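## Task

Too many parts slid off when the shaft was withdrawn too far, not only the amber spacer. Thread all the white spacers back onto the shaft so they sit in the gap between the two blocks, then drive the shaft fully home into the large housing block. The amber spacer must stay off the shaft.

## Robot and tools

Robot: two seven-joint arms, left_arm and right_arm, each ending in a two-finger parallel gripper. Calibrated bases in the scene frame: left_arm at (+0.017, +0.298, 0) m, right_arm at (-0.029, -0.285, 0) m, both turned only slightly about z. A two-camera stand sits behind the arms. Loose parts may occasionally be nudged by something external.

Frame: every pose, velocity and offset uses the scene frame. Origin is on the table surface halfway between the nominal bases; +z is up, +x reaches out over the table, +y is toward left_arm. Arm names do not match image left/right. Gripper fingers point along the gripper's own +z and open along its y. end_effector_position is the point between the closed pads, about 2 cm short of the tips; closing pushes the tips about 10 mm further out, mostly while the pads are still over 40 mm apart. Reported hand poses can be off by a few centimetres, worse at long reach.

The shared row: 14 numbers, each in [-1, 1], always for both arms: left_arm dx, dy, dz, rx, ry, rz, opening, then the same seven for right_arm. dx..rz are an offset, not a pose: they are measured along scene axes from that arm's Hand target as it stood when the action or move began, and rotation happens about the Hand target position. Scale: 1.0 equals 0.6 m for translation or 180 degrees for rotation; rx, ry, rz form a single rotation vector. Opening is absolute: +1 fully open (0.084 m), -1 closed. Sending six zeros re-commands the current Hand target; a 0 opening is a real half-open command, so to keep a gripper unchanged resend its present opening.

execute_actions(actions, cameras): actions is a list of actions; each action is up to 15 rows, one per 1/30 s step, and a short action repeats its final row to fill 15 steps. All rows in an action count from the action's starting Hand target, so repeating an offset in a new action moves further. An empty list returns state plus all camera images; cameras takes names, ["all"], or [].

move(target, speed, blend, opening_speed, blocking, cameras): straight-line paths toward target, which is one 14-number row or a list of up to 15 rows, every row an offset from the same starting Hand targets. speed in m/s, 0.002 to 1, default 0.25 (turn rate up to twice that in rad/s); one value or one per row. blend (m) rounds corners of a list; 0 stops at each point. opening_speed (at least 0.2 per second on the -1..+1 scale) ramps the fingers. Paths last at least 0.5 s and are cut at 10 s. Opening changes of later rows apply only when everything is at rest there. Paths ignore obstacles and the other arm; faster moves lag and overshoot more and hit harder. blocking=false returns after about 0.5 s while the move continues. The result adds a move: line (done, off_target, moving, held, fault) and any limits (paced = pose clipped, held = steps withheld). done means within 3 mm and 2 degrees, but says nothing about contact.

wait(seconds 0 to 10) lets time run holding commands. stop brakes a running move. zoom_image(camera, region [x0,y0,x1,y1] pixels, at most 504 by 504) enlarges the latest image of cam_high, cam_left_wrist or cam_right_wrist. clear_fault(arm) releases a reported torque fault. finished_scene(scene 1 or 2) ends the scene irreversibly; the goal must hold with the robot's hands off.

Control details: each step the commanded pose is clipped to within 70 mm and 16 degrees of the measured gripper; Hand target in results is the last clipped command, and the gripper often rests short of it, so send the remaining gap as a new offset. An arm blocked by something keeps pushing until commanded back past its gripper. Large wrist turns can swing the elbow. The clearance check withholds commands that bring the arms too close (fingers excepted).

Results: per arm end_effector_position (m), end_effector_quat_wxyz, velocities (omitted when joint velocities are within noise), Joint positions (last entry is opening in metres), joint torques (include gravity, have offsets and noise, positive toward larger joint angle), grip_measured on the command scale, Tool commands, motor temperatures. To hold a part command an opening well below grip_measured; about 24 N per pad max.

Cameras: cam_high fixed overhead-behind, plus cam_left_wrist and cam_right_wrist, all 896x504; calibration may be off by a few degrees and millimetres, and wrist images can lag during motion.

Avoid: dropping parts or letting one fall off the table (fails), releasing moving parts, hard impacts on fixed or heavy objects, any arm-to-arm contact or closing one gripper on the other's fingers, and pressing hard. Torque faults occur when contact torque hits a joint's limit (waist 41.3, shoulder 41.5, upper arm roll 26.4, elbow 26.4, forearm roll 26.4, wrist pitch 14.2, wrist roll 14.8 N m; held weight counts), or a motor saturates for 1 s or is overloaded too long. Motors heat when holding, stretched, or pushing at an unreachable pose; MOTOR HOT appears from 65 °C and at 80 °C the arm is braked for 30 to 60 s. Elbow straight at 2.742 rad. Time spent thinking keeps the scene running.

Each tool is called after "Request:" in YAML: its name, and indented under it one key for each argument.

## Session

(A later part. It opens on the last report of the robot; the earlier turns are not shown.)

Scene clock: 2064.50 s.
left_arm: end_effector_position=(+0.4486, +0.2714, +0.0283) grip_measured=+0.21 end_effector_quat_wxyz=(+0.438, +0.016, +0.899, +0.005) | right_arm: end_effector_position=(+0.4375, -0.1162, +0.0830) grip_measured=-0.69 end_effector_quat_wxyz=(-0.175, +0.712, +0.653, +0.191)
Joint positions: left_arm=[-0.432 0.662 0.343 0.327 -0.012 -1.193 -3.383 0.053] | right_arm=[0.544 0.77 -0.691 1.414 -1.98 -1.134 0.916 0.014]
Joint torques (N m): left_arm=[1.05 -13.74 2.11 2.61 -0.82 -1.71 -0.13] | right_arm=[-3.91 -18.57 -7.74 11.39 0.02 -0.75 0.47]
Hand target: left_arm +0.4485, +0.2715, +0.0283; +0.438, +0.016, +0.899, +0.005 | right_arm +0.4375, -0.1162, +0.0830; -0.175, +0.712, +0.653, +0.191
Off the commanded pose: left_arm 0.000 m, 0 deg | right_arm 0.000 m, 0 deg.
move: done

Request:
move:
  target:
    - [0,0,-0.0006,0,0,0,-0.1,0,0,0,0,0,0,-0.95]
    - [0,0,-0.0006,0,0,0,0.5,0,0,0,0,0,0,-0.95]
  speed: 0.02
  opening_speed: 0.4
  cameras: ["cam_high"]

Request:
zoom_image:
  camera: "cam_high"
  region: [400, 380, 520, 500]

Scene clock: 2073.43 s.
left_arm: end_effector_position=(+0.4485, +0.2715, +0.0279) grip_measured=+0.49 end_effector_quat_wxyz=(+0.438, +0.016, +0.899, +0.005) | right_arm: end_effector_position=(+0.4375, -0.1162, +0.0830) grip_measured=-0.69 end_effector_quat_wxyz=(-0.175, +0.712, +0.653, +0.191)
Joint positions: left_arm=[-0.432 0.664 0.343 0.328 -0.012 -1.194 -3.383 0.065] | right_arm=[0.544 0.77 -0.691 1.414 -1.98 -1.134 0.916 0.014]
Joint torques (N m): left_arm=[0.58 -15.27 2.86 2.72 -0.81 -1.94 -0.08] | right_arm=[-4.06 -18.56 -7.75 11.5 -0.04 -0.78 0.51]
Hand target: left_arm +0.4485, +0.2715, +0.0279; +0.438, +0.016, +0.899, +0.005 | right_arm +0.4375, -0.1162, +0.0830; -0.175, +0.712, +0.653, +0.191
Off the commanded pose: left_arm 0.000 m, 0 deg | right_arm 0.000 m, 0 deg.
move: done
Images, in order (width x height): cam_high 896x504.

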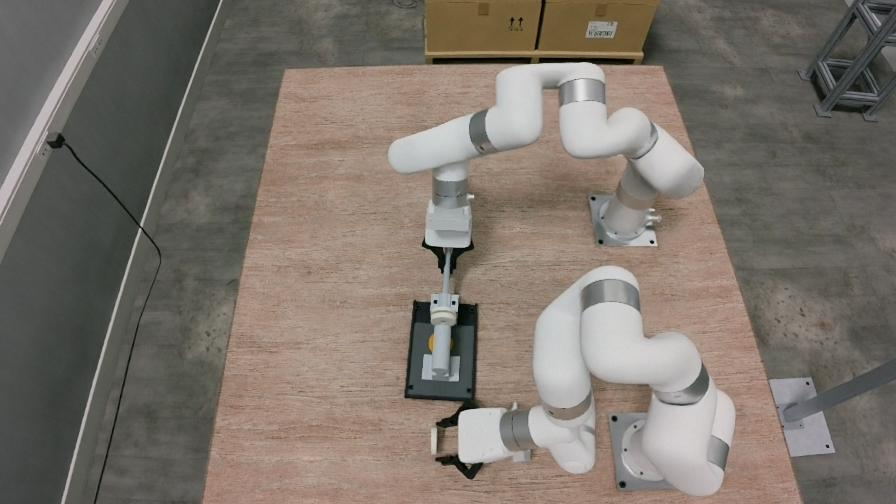

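Scaled by 4.200 from the camera's 896x504 image, which has a finer 1280x720 frame.

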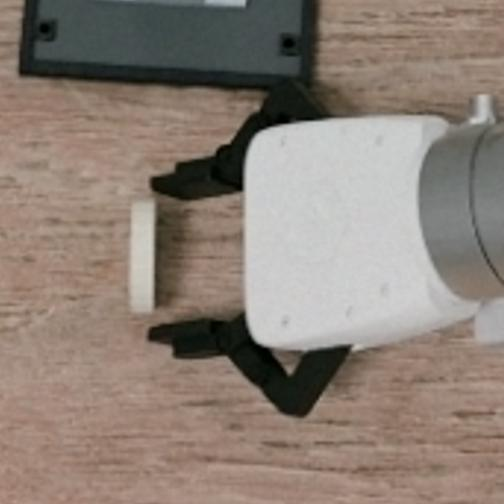

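Request:
move:
  target:
    - [-0.11,0,0.09,0,0,0,0.5,0,0,0,0,0,0,-0.95]
    - [-0.05,0,0.25,-0.2288,0.2238,0.4727,0.0,0,0,0,0,0,0,-0.95]
    - [0.0283,-0.0042,0.185,-0.2288,0.2238,0.4727,-0.4,0,0,0,0,0,0,-0.95]
  speed: [0.15,0.35,0.25]
  blend: [0.01,0.03,0]
  cameras: ["cam_left_wrist","cam_high"]

Request:
zoom_image:
  camera: "cam_left_wrist"
  region: [440, 304, 700, 504]

Scene clock: 2101.23 s.
left_arm: end_effector_position=(+0.4655, +0.2689, +0.1389) grip_measured=-0.42 end_effector_quat_wxyz=(+0.000, +0.707, -0.707, -0.001) | right_arm: end_effector_position=(+0.4375, -0.1162, +0.0830) grip_measured=-0.69 end_effector_quat_wxyz=(-0.175, +0.712, +0.653, +0.191)
Joint positions: left_arm=[-0.256 0.536 0.323 1.56 -3.328 -1.055 -1.483 0.026] | right_arm=[0.544 0.77 -0.691 1.414 -1.98 -1.134 0.916 0.014]
Joint torques (N m): left_arm=[1.07 -21.49 1.94 14.94 -0.47 -1.25 0.19] | right_arm=[-4.07 -18.82 -7.8 11.36 0.06 -0.82 0.36]
Hand target: left_arm +0.4655, +0.2689, +0.1389; +0.000, +0.707, -0.707, -0.001 | right_arm +0.4375, -0.1162, +0.0830; -0.175, +0.712, +0.653, +0.191
Off the commanded pose: left_arm 0.000 m, 0 deg | right_arm 0.000 m, 0 deg.
move: done; blend cut to 0 m at target 2
camera_calibration:
cam_left_wrist: T_world_to_cam=[[-0.999694, 0.0243845, -0.00422931, 0.495004], [0.0242971, 0.999512, 0.0196122, -0.222365], [0.00470548, 0.0195034, -0.999799, 0.261743], [0, 0, 0, 1]] pos_world=[0.499024, 0.205082, 0.268144]
Images, in order (width x height): cam_high 896x504, cam_left_wrist 896x504.

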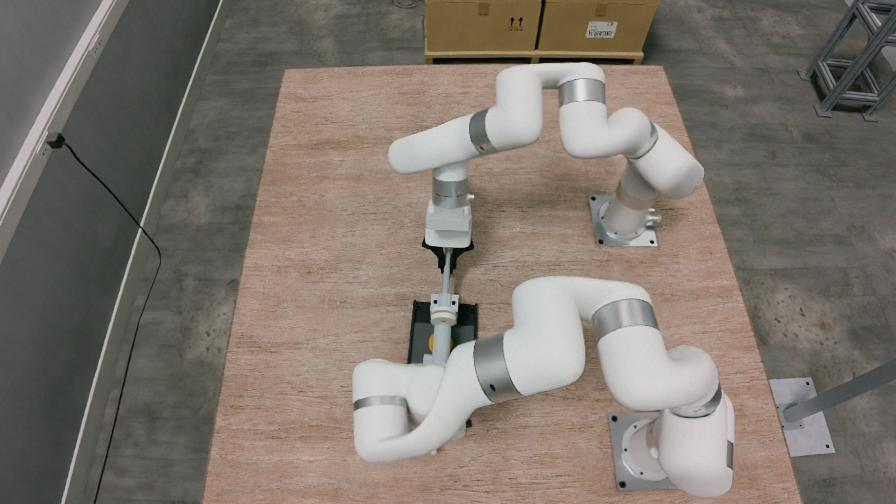

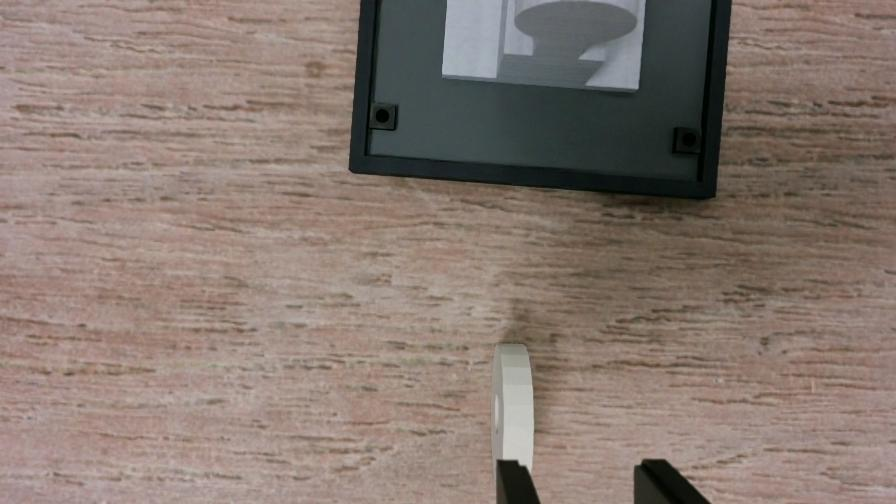

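Scaled by 1.938 from the camera's 896x504 image, which has a finer 1280x720 frame.

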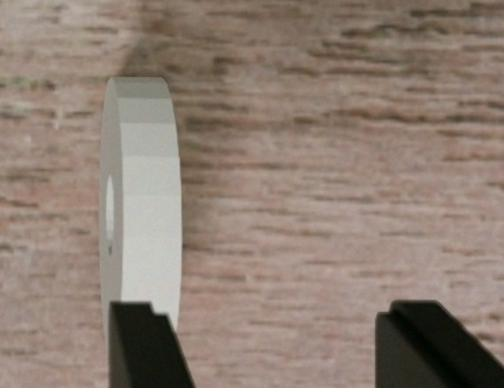

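Request:
move:
  target: [0.01, 0.0012, -0.073, 0, 0, 0.0067, -0.4, 0,0,0,0,0,0,-0.95]
  speed: 0.12
  cameras: ["cam_left_wrist","cam_high"]

Scene clock: 2161.33 s.
left_arm: end_effector_position=(+0.4715, +0.2696, +0.0951) grip_measured=-0.42 end_effector_quat_wxyz=(+0.000, +0.715, -0.699, +0.000) | right_arm: end_effector_position=(+0.4375, -0.1162, +0.0830) grip_measured=-0.69 end_effector_quat_wxyz=(-0.175, +0.712, +0.653, +0.191)
Joint positions: left_arm=[-0.241 0.611 0.312 1.545 -3.356 -0.969 -1.481 0.026] | right_arm=[0.544 0.77 -0.691 1.414 -1.98 -1.134 0.916 0.014]
Joint torques (N m): left_arm=[1.24 -22.29 2.15 14.78 -0.46 -1.07 0.2] | right_arm=[-4 -18.68 -7.66 11.37 0.08 -0.86 0.38]
Hand target: left_arm +0.4715, +0.2697, +0.0951; +0.000, +0.715, -0.699, -0.001 | right_arm +0.4375, -0.1162, +0.0830; -0.175, +0.712, +0.653, +0.191
Off the commanded pose: left_arm 0.000 m, 0 deg | right_arm 0.000 m, 0 deg.
move: done
camera_calibration:
cam_left_wrist: T_world_to_cam=[[-0.999985, 0.00338658, -0.004297, 0.506618], [0.00330166, 0.999802, 0.0196182, -0.212545], [0.00436259, 0.0196037, -0.999798, 0.218142], [0, 0, 0, 1]] pos_world=[0.506361, 0.206511, 0.224445]
Images, in order (width x height): cam_high 896x504, cam_left_wrist 896x504.

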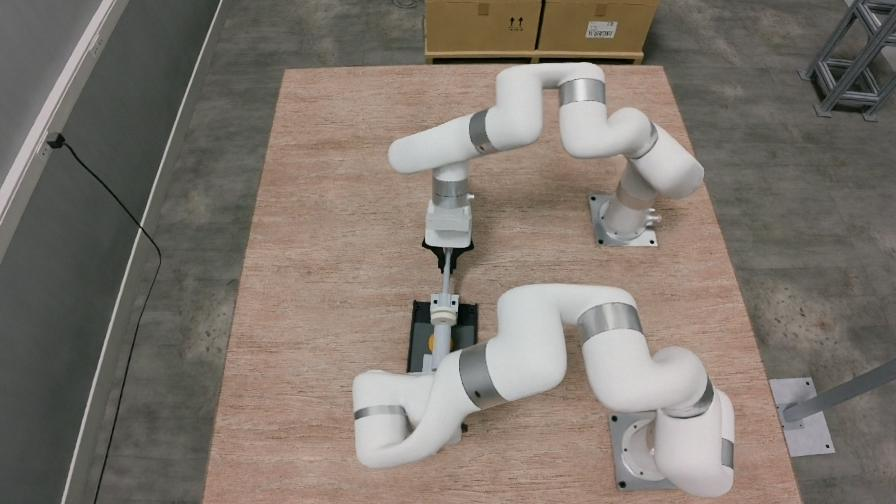

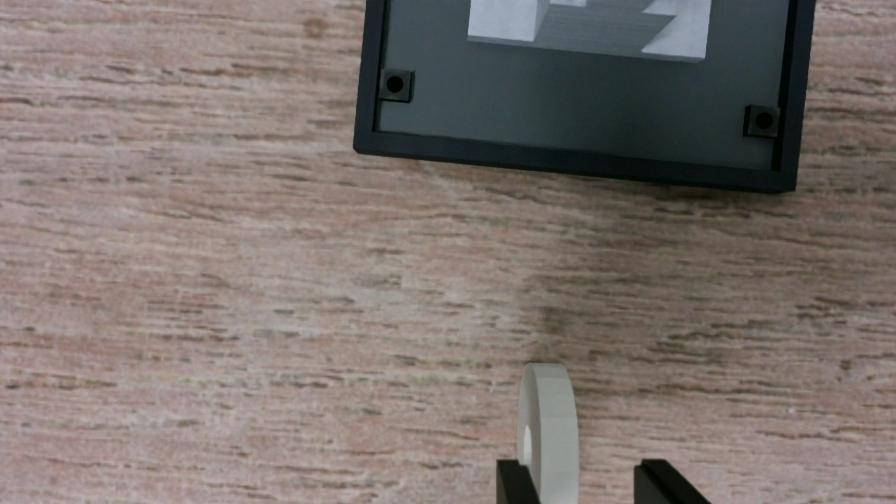

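Request:
zoom_image:
  camera: "cam_left_wrist"
  region: [440, 304, 740, 504]

Scaled by 1.680 from the camera's 896x504 image, which has a finer 1280x720 frame.

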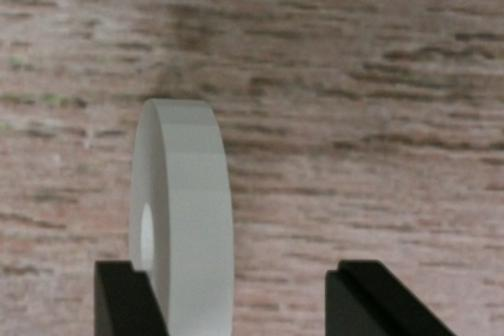

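Request:
move:
  target: [0.0007, 0, -0.0417, 0, 0, 0, -0.4, 0,0,0,0,0,0,-0.95]
  speed: 0.05
  cameras: ["cam_left_wrist"]

Request:
zoom_image:
  camera: "cam_left_wrist"
  region: [440, 304, 740, 504]

Scene clock: 2182.03 s.
left_arm: end_effector_position=(+0.4719, +0.2697, +0.0701) grip_measured=-0.42 end_effector_quat_wxyz=(+0.000, +0.715, -0.699, -0.001) | right_arm: end_effector_position=(+0.4375, -0.1162, +0.0830) grip_measured=-0.69 end_effector_quat_wxyz=(-0.175, +0.712, +0.653, +0.191)
Joint positions: left_arm=[-0.232 0.648 0.302 1.529 -3.369 -0.917 -1.471 0.026] | right_arm=[0.544 0.77 -0.691 1.414 -1.98 -1.134 0.916 0.014]
Joint torques (N m): left_arm=[1.05 -22.65 2.23 14 -0.52 -1.17 0.18] | right_arm=[-4.06 -18.79 -7.72 11.42 0 -0.78 0.43]
Hand target: left_arm +0.4719, +0.2697, +0.0701; +0.000, +0.715, -0.699, -0.001 | right_arm +0.4375, -0.1162, +0.0830; -0.175, +0.712, +0.653, +0.191
Off the commanded pose: left_arm 0.000 m, 0 deg | right_arm 0.000 m, 0 deg.
move: done
camera_calibration:
cam_left_wrist: T_world_to_cam=[[-0.999985, 0.00338609, -0.004297, 0.50691], [0.00330117, 0.999802, 0.0196182, -0.212054], [0.00436258, 0.0196037, -0.999798, 0.193045], [0, 0, 0, 1]] pos_world=[0.506761, 0.206511, 0.199345]
Images, in order (width x height): cam_left_wrist 896x504.

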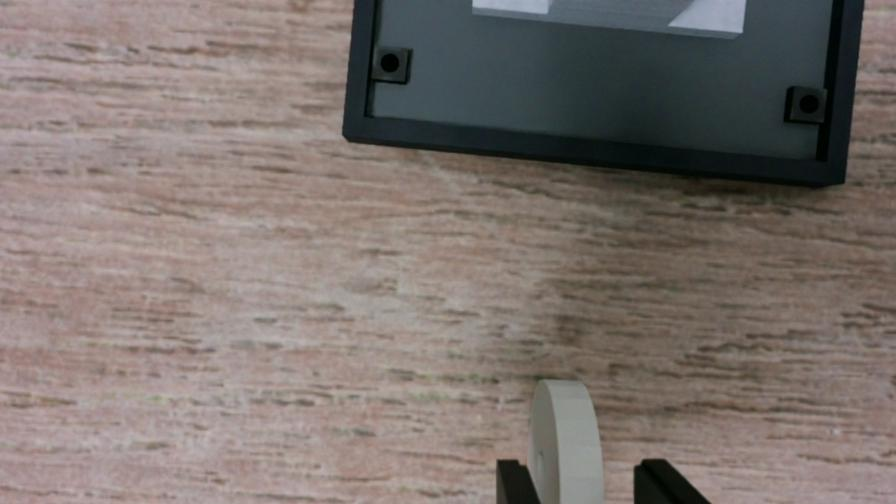

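Scaled by 1.680 from the camera's 896x504 image, which has a finer 1280x720 frame.

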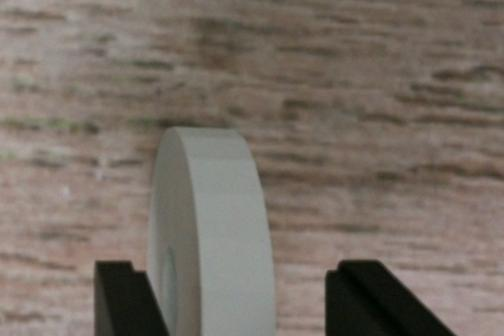

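Request:
move:
  target: [0, 0, 0, 0, 0, 0, -0.95, 0,0,0,0,0,0,-0.95]
  opening_speed: 0.4

Request:
move:
  target: [0, 0, 0.05, 0, 0, 0, -0.95, -0.0005,-0.005,0,0,0,0,-0.95]
  speed: 0.05
  cameras: ["cam_left_wrist","cam_right_wrist"]

Scene clock: 2188.87 s.
left_arm: end_effector_position=(+0.4719, +0.2697, +0.0701) grip_measured=-0.78 end_effector_quat_wxyz=(+0.000, +0.715, -0.699, -0.001) | right_arm: end_effector_position=(+0.4375, -0.1162, +0.0830) grip_measured=-0.69 end_effector_quat_wxyz=(-0.175, +0.712, +0.653, +0.191)
Joint positions: left_arm=[-0.232 0.648 0.302 1.529 -3.369 -0.917 -1.471 0.01] | right_arm=[0.544 0.77 -0.691 1.414 -1.98 -1.134 0.916 0.014]
Joint torques (N m): left_arm=[0.94 -22.57 2.2 14.05 -0.5 -1.25 0.14] | right_arm=[-4.04 -18.74 -7.75 11.38 0.05 -0.81 0.46]
Hand target: left_arm +0.4719, +0.2697, +0.0701; +0.000, +0.715, -0.699, -0.001 | right_arm +0.4375, -0.1162, +0.0830; -0.175, +0.712, +0.653, +0.191
Off the commanded pose: left_arm 0.000 m, 0 deg | right_arm 0.000 m, 0 deg.
move: done

Scene clock: 2189.80 s.
left_arm: end_effector_position=(+0.4719, +0.2697, +0.1001) grip_measured=-0.78 end_effector_quat_wxyz=(+0.000, +0.715, -0.699, -0.001) | right_arm: end_effector_position=(+0.4372, -0.1192, +0.0830) grip_measured=-0.69 end_effector_quat_wxyz=(-0.175, +0.712, +0.653, +0.191)
Joint positions: left_arm=[-0.242 0.606 0.314 1.552 -3.354 -0.981 -1.483 0.01] | right_arm=[0.539 0.77 -0.692 1.411 -1.981 -1.136 0.91 0.014]
Joint torques (N m): left_arm=[-0.53 -23.57 2.61 14.96 0.07 -1.34 -0.17] | right_arm=[-3.8 -19.38 -7.56 11.28 -0.16 -1.06 0.15]
Hand target: left_arm +0.4719, +0.2697, +0.1001; +0.000, +0.715, -0.699, -0.001 | right_arm +0.4372, -0.1192, +0.0830; -0.175, +0.712, +0.653, +0.191
Off the commanded pose: left_arm 0.000 m, 0 deg | right_arm 0.000 m, 0 deg.
move: done
camera_calibration:
cam_left_wrist: T_world_to_cam=[[-0.999985, 0.00338609, -0.004297, 0.507039], [0.00330117, 0.999802, 0.0196182, -0.212642], [0.00436258, 0.0196037, -0.999798, 0.223039], [0, 0, 0, 1]] pos_world=[0.506761, 0.206511, 0.229345]
cam_right_wrist: T_world_to_cam=[[0.996946, -0.0764436, 0.0159698, -0.413881], [-0.0586329, -0.867764, -0.493506, 0.0293815], [0.0515834, 0.491062, -0.869596, 0.241668], [0, 0, 0, 1]] pos_world=[0.401874, -0.124816, 0.231263]
Images, in order (width x height): cam_left_wrist 896x504, cam_right_wrist 896x504.

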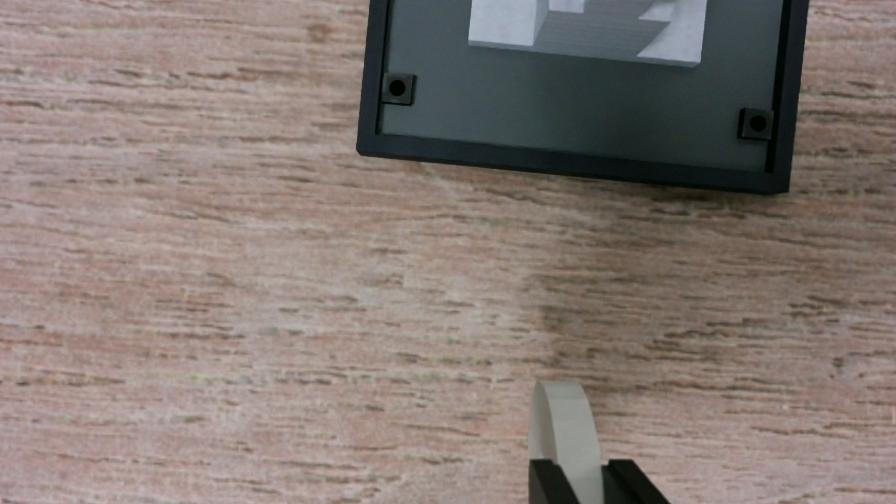

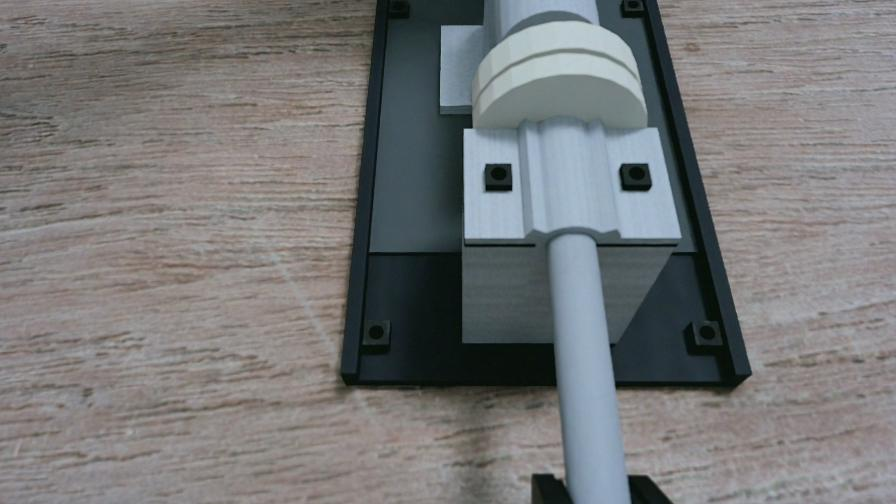

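Request:
move:
  target:
    - [0, 0, 0.1667, 0, 0, 0, -0.95, 0,0,0,0,0,0,-0.95]
    - [-0.0377, -0.3932, 0.1667, 0, 0, 0.4656, -0.95, 0,0,0,0,0,0,-0.95]
  speed: [0.15,0.25]
  blend: [0.04,0]
  cameras: ["cam_left_wrist","cam_right_wrist","cam_high"]

Scene clock: 2203.77 s.
left_arm: end_effector_position=(+0.4493, +0.0337, +0.2001) grip_measured=-0.78 end_effector_quat_wxyz=(+0.000, +0.999, -0.043, +0.000) | right_arm: end_effector_position=(+0.4372, -0.1192, +0.0830) grip_measured=-0.69 end_effector_quat_wxyz=(-0.175, +0.712, +0.653, +0.191)
Joint positions: left_arm=[-0.803 0.772 0.595 2.042 -3.552 -1.381 -3.354 0.01] | right_arm=[0.539 0.77 -0.692 1.411 -1.981 -1.136 0.91 0.014]
Joint torques (N m): left_arm=[1.06 -24.52 4.74 14.97 -0.37 -1.31 -0.15] | right_arm=[-3.21 -19.29 -7.19 11.48 -0.11 -1.06 0.15]
Hand target: left_arm +0.4493, +0.0337, +0.2001; +0.000, +0.999, -0.043, +0.000 | right_arm +0.4372, -0.1192, +0.0830; -0.175, +0.712, +0.653, +0.191
Off the commanded pose: left_arm 0.000 m, 0 deg | right_arm 0.000 m, 0 deg.
move: done
camera_calibration:
cam_left_wrist: T_world_to_cam=[[-0.111184, -0.993791, -0.00430639, 0.119968], [-0.993619, 0.11108, 0.0195429, 0.499284], [-0.0189432, 0.00645177, -0.9998, 0.338753], [0, 0, 0, 1]] pos_world=[0.515853, 0.0615773, 0.329444]
cam_right_wrist: T_world_to_cam=[[0.996946, -0.0764436, 0.0159698, -0.413881], [-0.0586329, -0.867764, -0.493506, 0.0293815], [0.0515834, 0.491062, -0.869596, 0.241668], [0, 0, 0, 1]] pos_world=[0.401874, -0.124816, 0.231263]

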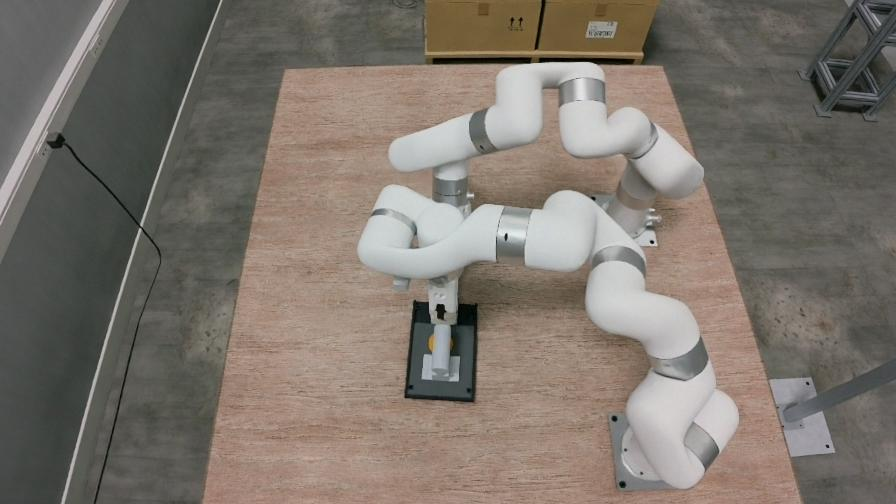

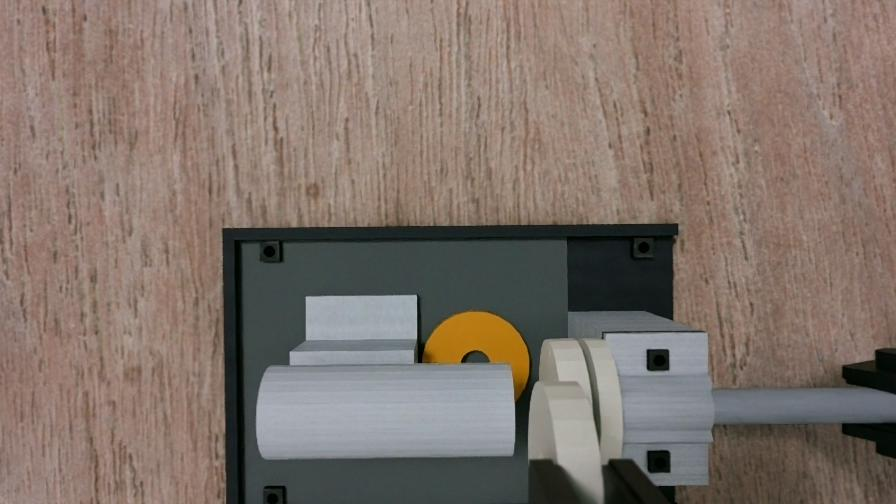

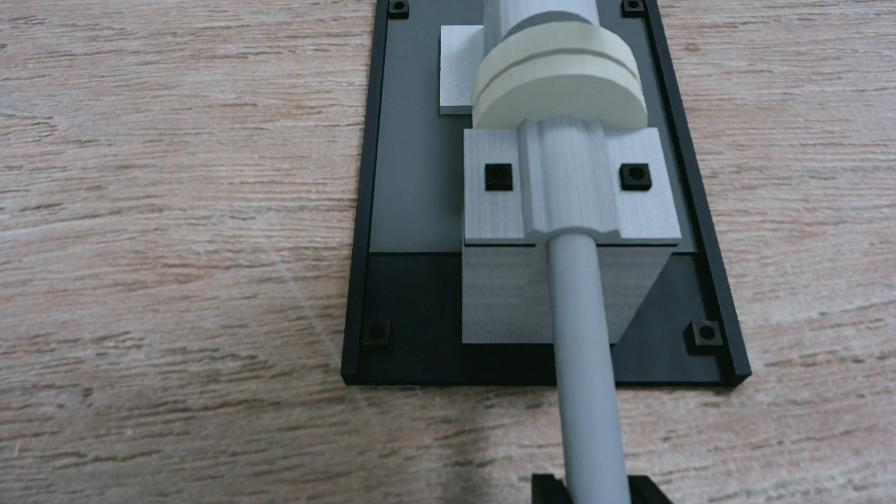

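Request:
zoom_image:
  camera: "cam_left_wrist"
  region: [480, 304, 720, 504]

Request:
zoom_image:
  camera: "cam_right_wrist"
  region: [440, 0, 680, 150]

Scaled by 2.100 from the camera's 896x504 image, which has a finer 1280x720 frame.

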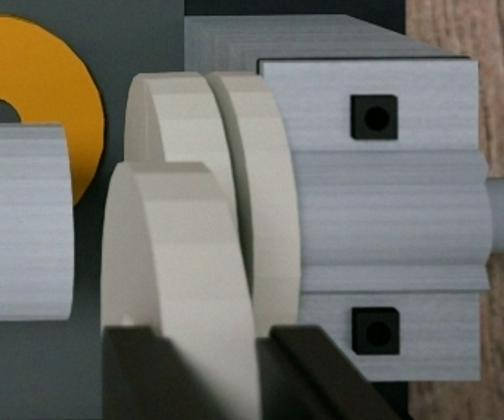

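Scaled by 2.100 from the camera's 896x504 image, which has a finer 1280x720 frame.

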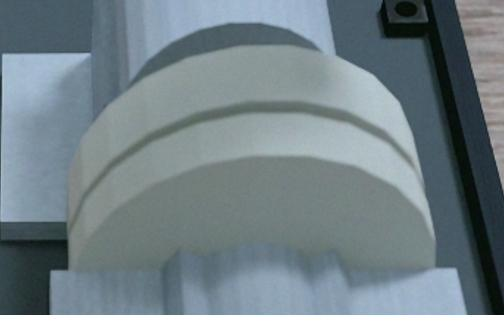

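Request:
move:
  target:
    - [0, -0.0005, -0.09, 0, 0, 0, -0.95, 0,0,0,0,0,0,-0.95]
    - [0, -0.0005, -0.1083, 0, 0, 0, -0.95, 0,0,0,0,0,0,-0.95]
  speed: [0.15,0.03]
  cameras: ["cam_left_wrist","cam_right_wrist"]

Request:
zoom_image:
  camera: "cam_left_wrist"
  region: [440, 304, 680, 504]

Request:
zoom_image:
  camera: "cam_right_wrist"
  region: [440, 0, 680, 150]

Scene clock: 2251.00 s.
left_arm: end_effector_position=(+0.4493, +0.0334, +0.1351) grip_measured=-0.78 end_effector_quat_wxyz=(+0.000, +0.999, -0.043, +0.000) | right_arm: end_effector_position=(+0.4372, -0.1192, +0.0830) grip_measured=-0.69 end_effector_quat_wxyz=(-0.175, +0.712, +0.653, +0.191)
Joint positions: left_arm=[-0.816 0.803 0.571 1.903 -3.57 -1.218 -3.324 0.01] | right_arm=[0.539 0.77 -0.692 1.411 -1.981 -1.136 0.91 0.014]
Joint torques (N m): left_arm=[-0.62 -24.78 4.75 14.29 -0.44 -1.17 0.11] | right_arm=[-3.37 -19.32 -7.23 11.54 -0.1 -1 0.14]
Hand target: left_arm +0.4493, +0.0334, +0.1351; +0.000, +0.999, -0.043, +0.000 | right_arm +0.4372, -0.1192, +0.0830; -0.175, +0.712, +0.653, +0.191
Off the commanded pose: left_arm 0.000 m, 0 deg | right_arm 0.000 m, 0 deg.
move: done
camera_calibration:
cam_left_wrist: T_world_to_cam=[[-0.111184, -0.993791, -0.00430639, 0.11939], [-0.993619, 0.11108, 0.0195429, 0.500587], [-0.0189432, 0.00645177, -0.9998, 0.273768], [0, 0, 0, 1]] pos_world=[0.515853, 0.0612773, 0.264444]
cam_right_wrist: T_world_to_cam=[[0.996946, -0.0764436, 0.0159698, -0.413881], [-0.0586329, -0.867764, -0.493506, 0.0293815], [0.0515834, 0.491062, -0.869596, 0.241668], [0, 0, 0, 1]] pos_world=[0.401874, -0.124816, 0.231263]
Images, in order (width x height): cam_left_wrist 896x504, cam_right_wrist 896x504.

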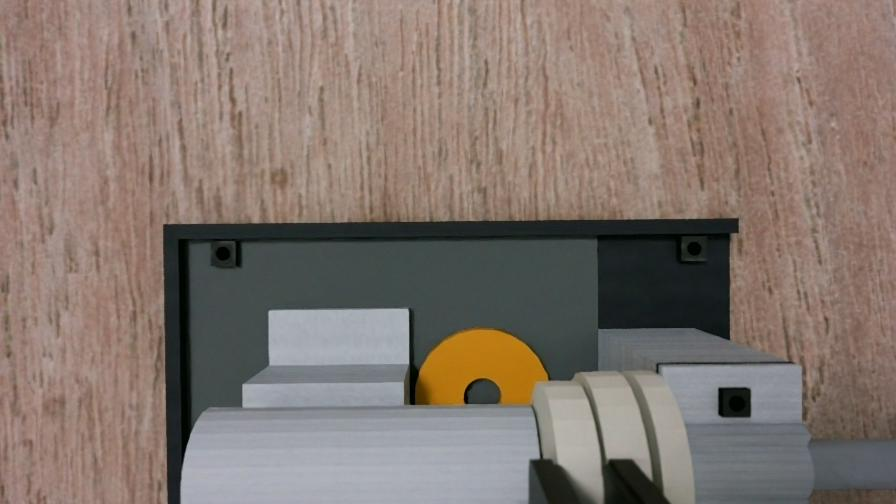

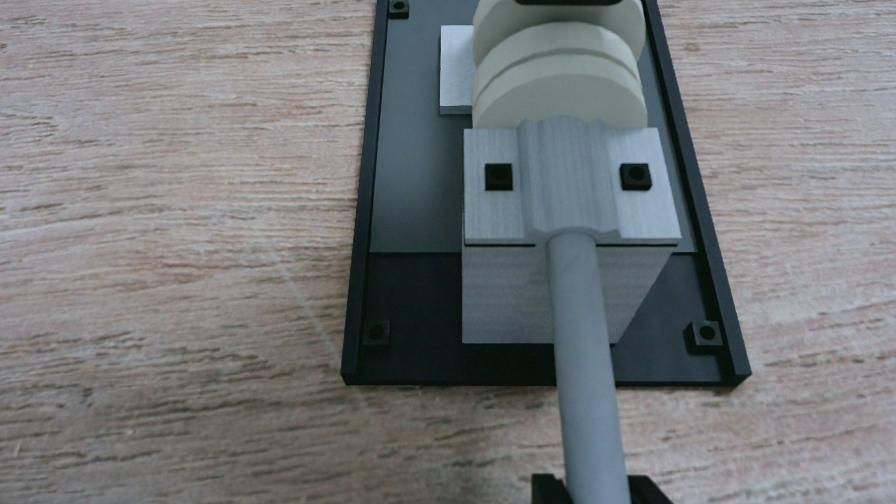

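Scaled by 2.100 from the camera's 896x504 image, which has a finer 1280x720 frame.

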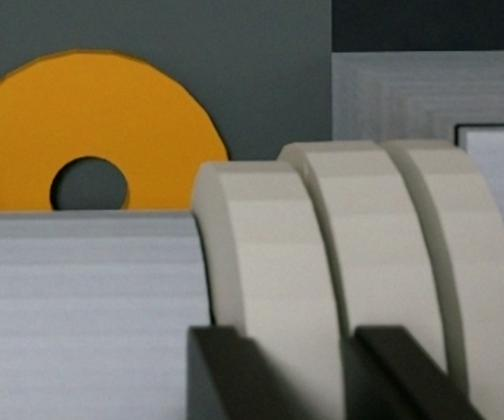

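Scaled by 2.100 from the camera's 896x504 image, which has a finer 1280x720 frame.

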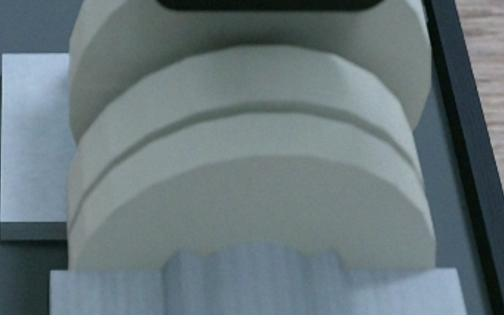

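Request:
move:
  target:
    - [0, 0, -0.0068, 0, 0, 0, -0.95, 0,0,0,0,0,0,-0.95]
    - [0.0008, -0.0082, -0.0068, 0, 0, 0, -0.95, 0,0,0,0,0,0,-0.95]
  speed: 0.02
  cameras: ["cam_left_wrist","cam_right_wrist"]

Request:
zoom_image:
  camera: "cam_left_wrist"
  region: [440, 304, 680, 504]

Request:
zoom_image:
  camera: "cam_right_wrist"
  region: [440, 0, 680, 150]

Scene clock: 2258.90 s.
left_arm: end_effector_position=(+0.4498, +0.0285, +0.1311) grip_measured=-0.78 end_effector_quat_wxyz=(+0.000, +0.999, -0.043, +0.000) | right_arm: end_effector_position=(+0.4372, -0.1192, +0.0830) grip_measured=-0.69 end_effector_quat_wxyz=(-0.175, +0.712, +0.653, +0.191)
Joint positions: left_arm=[-0.818 0.819 0.568 1.919 -3.575 -1.219 -3.333 0.01] | right_arm=[0.539 0.77 -0.692 1.411 -1.981 -1.136 0.91 0.014]
Joint torques (N m): left_arm=[0.44 -24.94 4.7 14.89 -0.53 -1.36 -0.17] | right_arm=[-2.96 -19.27 -7.22 11.69 -0.15 -0.94 0.17]
Hand target: left_arm +0.4498, +0.0285, +0.1310; +0.000, +0.999, -0.043, +0.000 | right_arm +0.4372, -0.1192, +0.0830; -0.175, +0.712, +0.653, +0.191
Off the commanded pose: left_arm 0.000 m, 0 deg | right_arm 0.000 m, 0 deg.
move: done
camera_calibration:
cam_left_wrist: T_world_to_cam=[[-0.111184, -0.993791, -0.00430639, 0.114448], [-0.993619, 0.11108, 0.0195429, 0.50162], [-0.0189432, 0.00645177, -0.9998, 0.269709], [0, 0, 0, 1]] pos_world=[0.516253, 0.0562773, 0.260344]
cam_right_wrist: T_world_to_cam=[[0.996946, -0.0764436, 0.0159698, -0.413881], [-0.0586329, -0.867764, -0.493506, 0.0293815], [0.0515834, 0.491062, -0.869596, 0.241668], [0, 0, 0, 1]] pos_world=[0.401874, -0.124816, 0.231263]
Images, in order (width x height): cam_left_wrist 896x504, cam_right_wrist 896x504.

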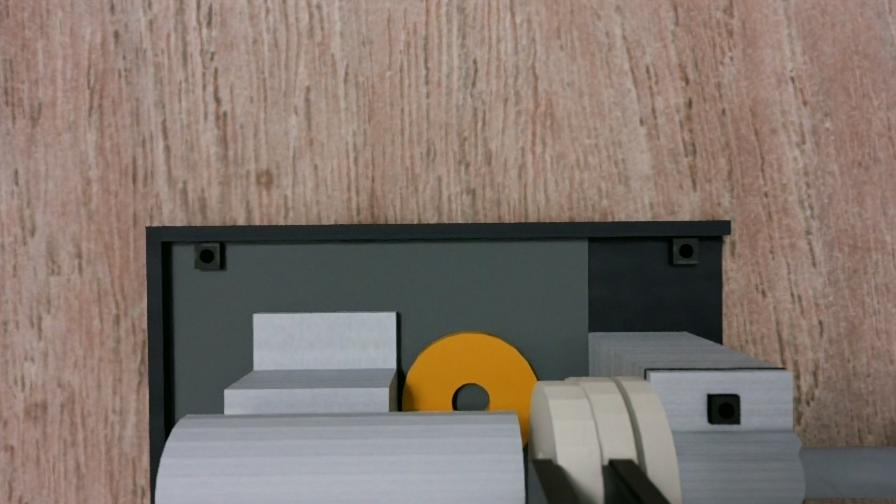

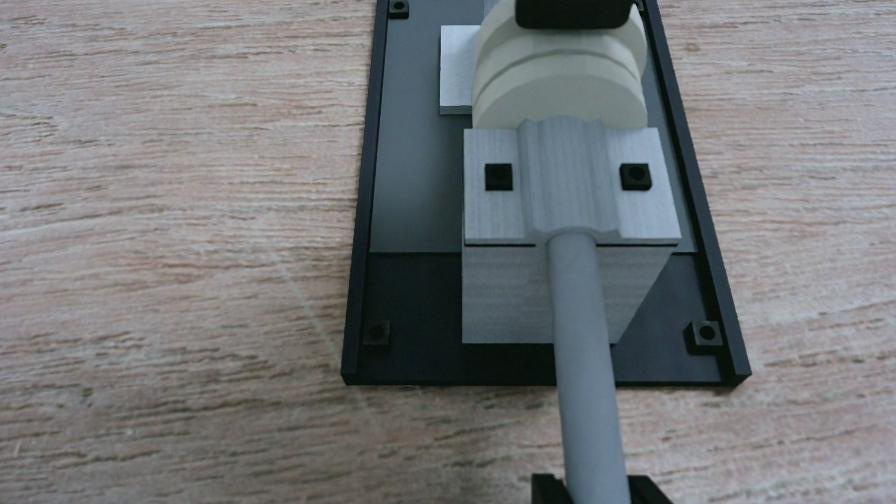

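Scaled by 2.100 from the camera's 896x504 image, which has a finer 1280x720 frame.

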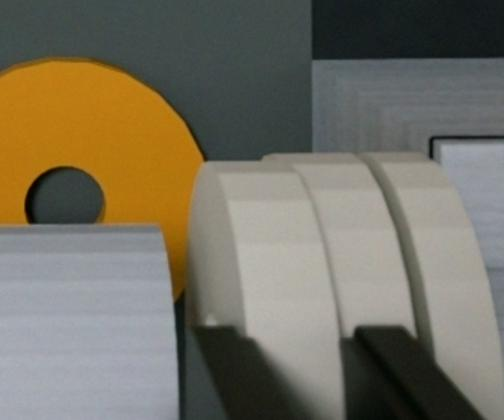

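Scaled by 2.100 from the camera's 896x504 image, which has a finer 1280x720 frame.

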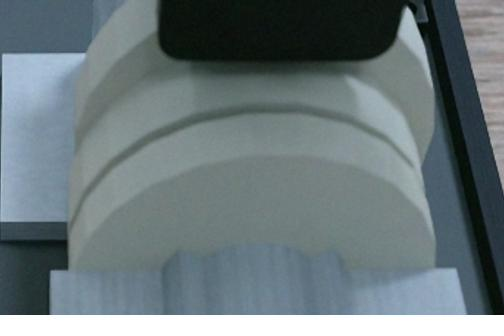

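Request:
move:
  target:
    - [0.0002, -0.0025, 0, 0, 0, 0, -0.95, 0,0,0,0,0,0,-0.95]
  speed: 0.02
  cameras: ["cam_left_wrist","cam_right_wrist"]

Request:
zoom_image:
  camera: "cam_left_wrist"
  region: [440, 304, 680, 504]

Request:
zoom_image:
  camera: "cam_right_wrist"
  region: [440, 0, 680, 150]

Scene clock: 2266.57 s.
left_arm: end_effector_position=(+0.4499, +0.0270, +0.1311) grip_measured=-0.78 end_effector_quat_wxyz=(+0.000, +0.999, -0.043, +0.000) | right_arm: end_effector_position=(+0.4372, -0.1192, +0.0830) grip_measured=-0.69 end_effector_quat_wxyz=(-0.175, +0.712, +0.653, +0.191)
Joint positions: left_arm=[-0.819 0.823 0.568 1.926 -3.576 -1.221 -3.336 0.01] | right_arm=[0.539 0.77 -0.692 1.411 -1.981 -1.136 0.91 0.014]
Joint torques (N m): left_arm=[-0.66 -25.11 4.68 15.01 -0.43 -1.31 -0.19] | right_arm=[-2.84 -19.27 -7.37 11.73 -0.06 -0.94 0.25]
Hand target: left_arm +0.4499, +0.0270, +0.1310; +0.000, +0.999, -0.043, +0.000 | right_arm +0.4372, -0.1192, +0.0830; -0.175, +0.712, +0.653, +0.191
Off the commanded pose: left_arm 0.000 m, 0 deg | right_arm 0.000 m, 0 deg.
move: done
camera_calibration:
cam_left_wrist: T_world_to_cam=[[-0.111183, -0.993791, -0.0043064, 0.112979], [-0.993619, 0.111079, 0.0195429, 0.501985], [-0.0189432, 0.00645176, -0.9998, 0.269722], [0, 0, 0, 1]] pos_world=[0.516453, 0.0547773, 0.260344]
cam_right_wrist: T_world_to_cam=[[0.996946, -0.0764436, 0.0159698, -0.413881], [-0.0586329, -0.867764, -0.493506, 0.0293815], [0.0515834, 0.491062, -0.869596, 0.241668], [0, 0, 0, 1]] pos_world=[0.401874, -0.124816, 0.231263]
Images, in order (width x height): cam_left_wrist 896x504, cam_right_wrist 896x504.

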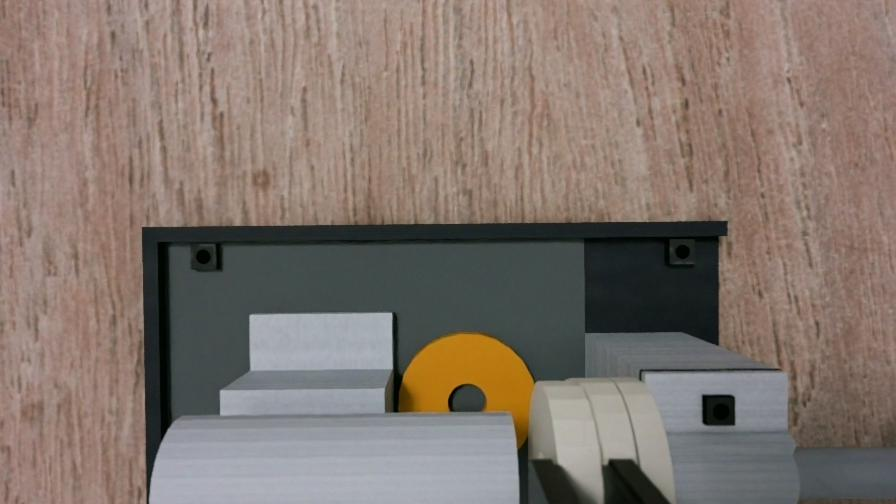

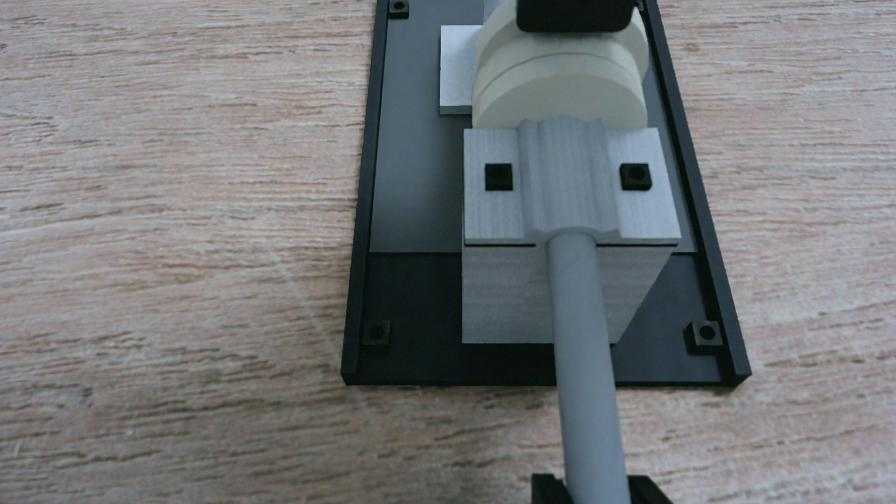

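Scaled by 2.100 from the camera's 896x504 image, which has a finer 1280x720 frame.

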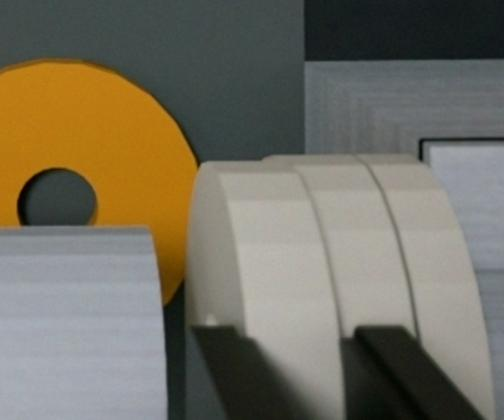

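Scaled by 2.100 from the camera's 896x504 image, which has a finer 1280x720 frame.

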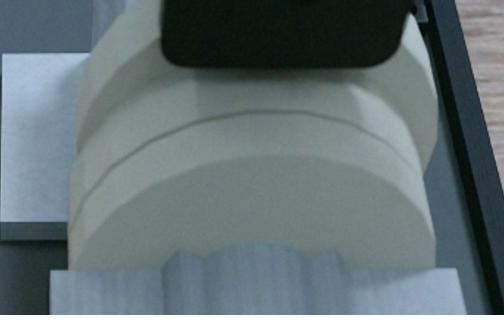

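Request:
move:
  target:
    - [-0.0011, 0.0105, 0, 0, 0, 0, -0.95, 0,0,0,0,0,0,-0.95]
    - [-0.0011, 0.0105, -0.013, 0, 0, 0, -0.95, 0,0,0,0,0,0,-0.95]
  speed: 0.02
  cameras: ["cam_left_wrist","cam_right_wrist"]

Request:
zoom_image:
  camera: "cam_left_wrist"
  region: [440, 304, 680, 504]

Request:
zoom_image:
  camera: "cam_right_wrist"
  region: [440, 0, 680, 150]

Scene clock: 2283.30 s.
left_arm: end_effector_position=(+0.4492, +0.0333, +0.1231) grip_measured=-0.78 end_effector_quat_wxyz=(+0.000, +0.999, -0.043, +0.000) | right_arm: end_effector_position=(+0.4372, -0.1193, +0.0830) grip_measured=-0.69 end_effector_quat_wxyz=(-0.175, +0.712, +0.653, +0.191)
Joint positions: left_arm=[-0.816 0.813 0.566 1.885 -3.575 -1.192 -3.319 0.01] | right_arm=[0.539 0.77 -0.692 1.411 -1.981 -1.136 0.91 0.014]
Joint torques (N m): left_arm=[0.84 -25.89 5.17 14.82 -0.44 -1.33 0.17] | right_arm=[0.42 -18.8 -5.11 12.27 0.8 -1 0.41]
Hand target: left_arm +0.4493, +0.0333, +0.1232; +0.000, +0.999, -0.043, +0.000 | right_arm +0.4372, -0.1192, +0.0830; -0.175, +0.712, +0.653, +0.191
Off the commanded pose: left_arm 0.000 m, 0 deg | right_arm 0.000 m, 0 deg.
move: done
camera_calibration:
cam_left_wrist: T_world_to_cam=[[-0.111185, -0.99379, -0.00439465, 0.119152], [-0.993617, 0.111079, 0.0196534, 0.500715], [-0.0190432, 0.00655177, -0.999797, 0.261815], [0, 0, 0, 1]] pos_world=[0.515753, 0.0610774, 0.252445]
cam_right_wrist: T_world_to_cam=[[0.996946, -0.0764459, 0.0159763, -0.413883], [-0.0586362, -0.867806, -0.493431, 0.0293604], [0.0515851, 0.490987, -0.869638, 0.241668], [0, 0, 0, 1]] pos_world=[0.401874, -0.124816, 0.231263]
Images, in order (width x height): cam_left_wrist 896x504, cam_right_wrist 896x504.

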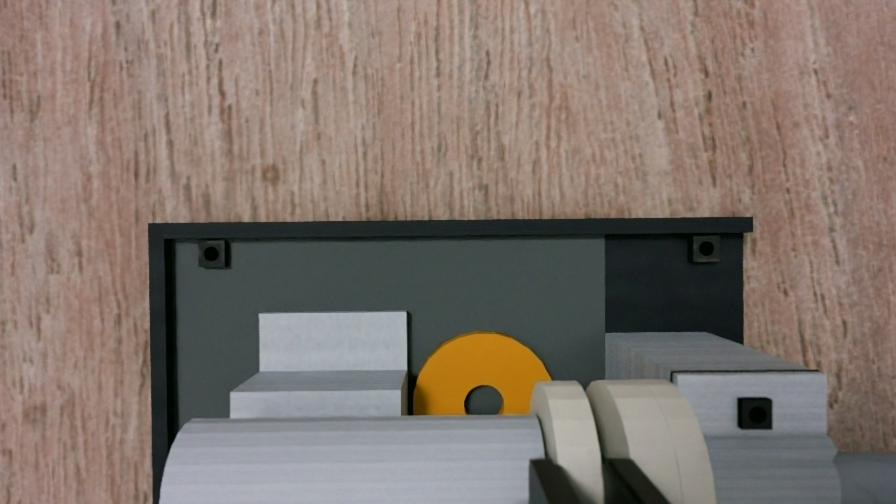

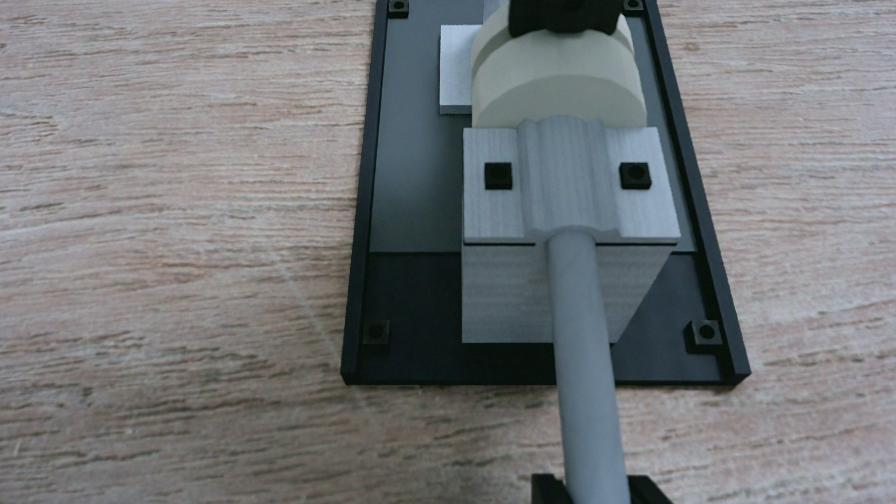

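Scaled by 2.100 from the camera's 896x504 image, which has a finer 1280x720 frame.

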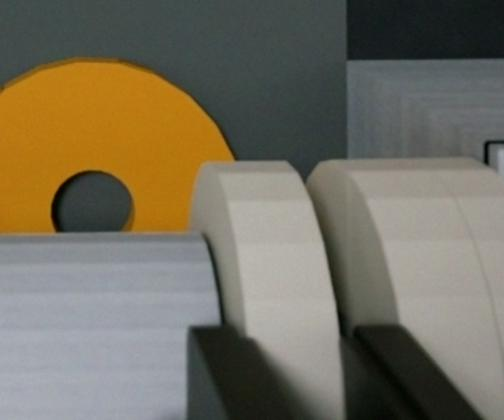

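Scaled by 2.100 from the camera's 896x504 image, which has a finer 1280x720 frame.

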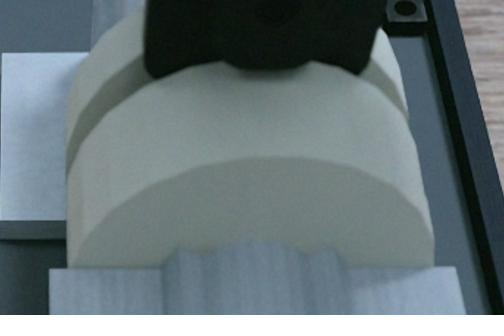

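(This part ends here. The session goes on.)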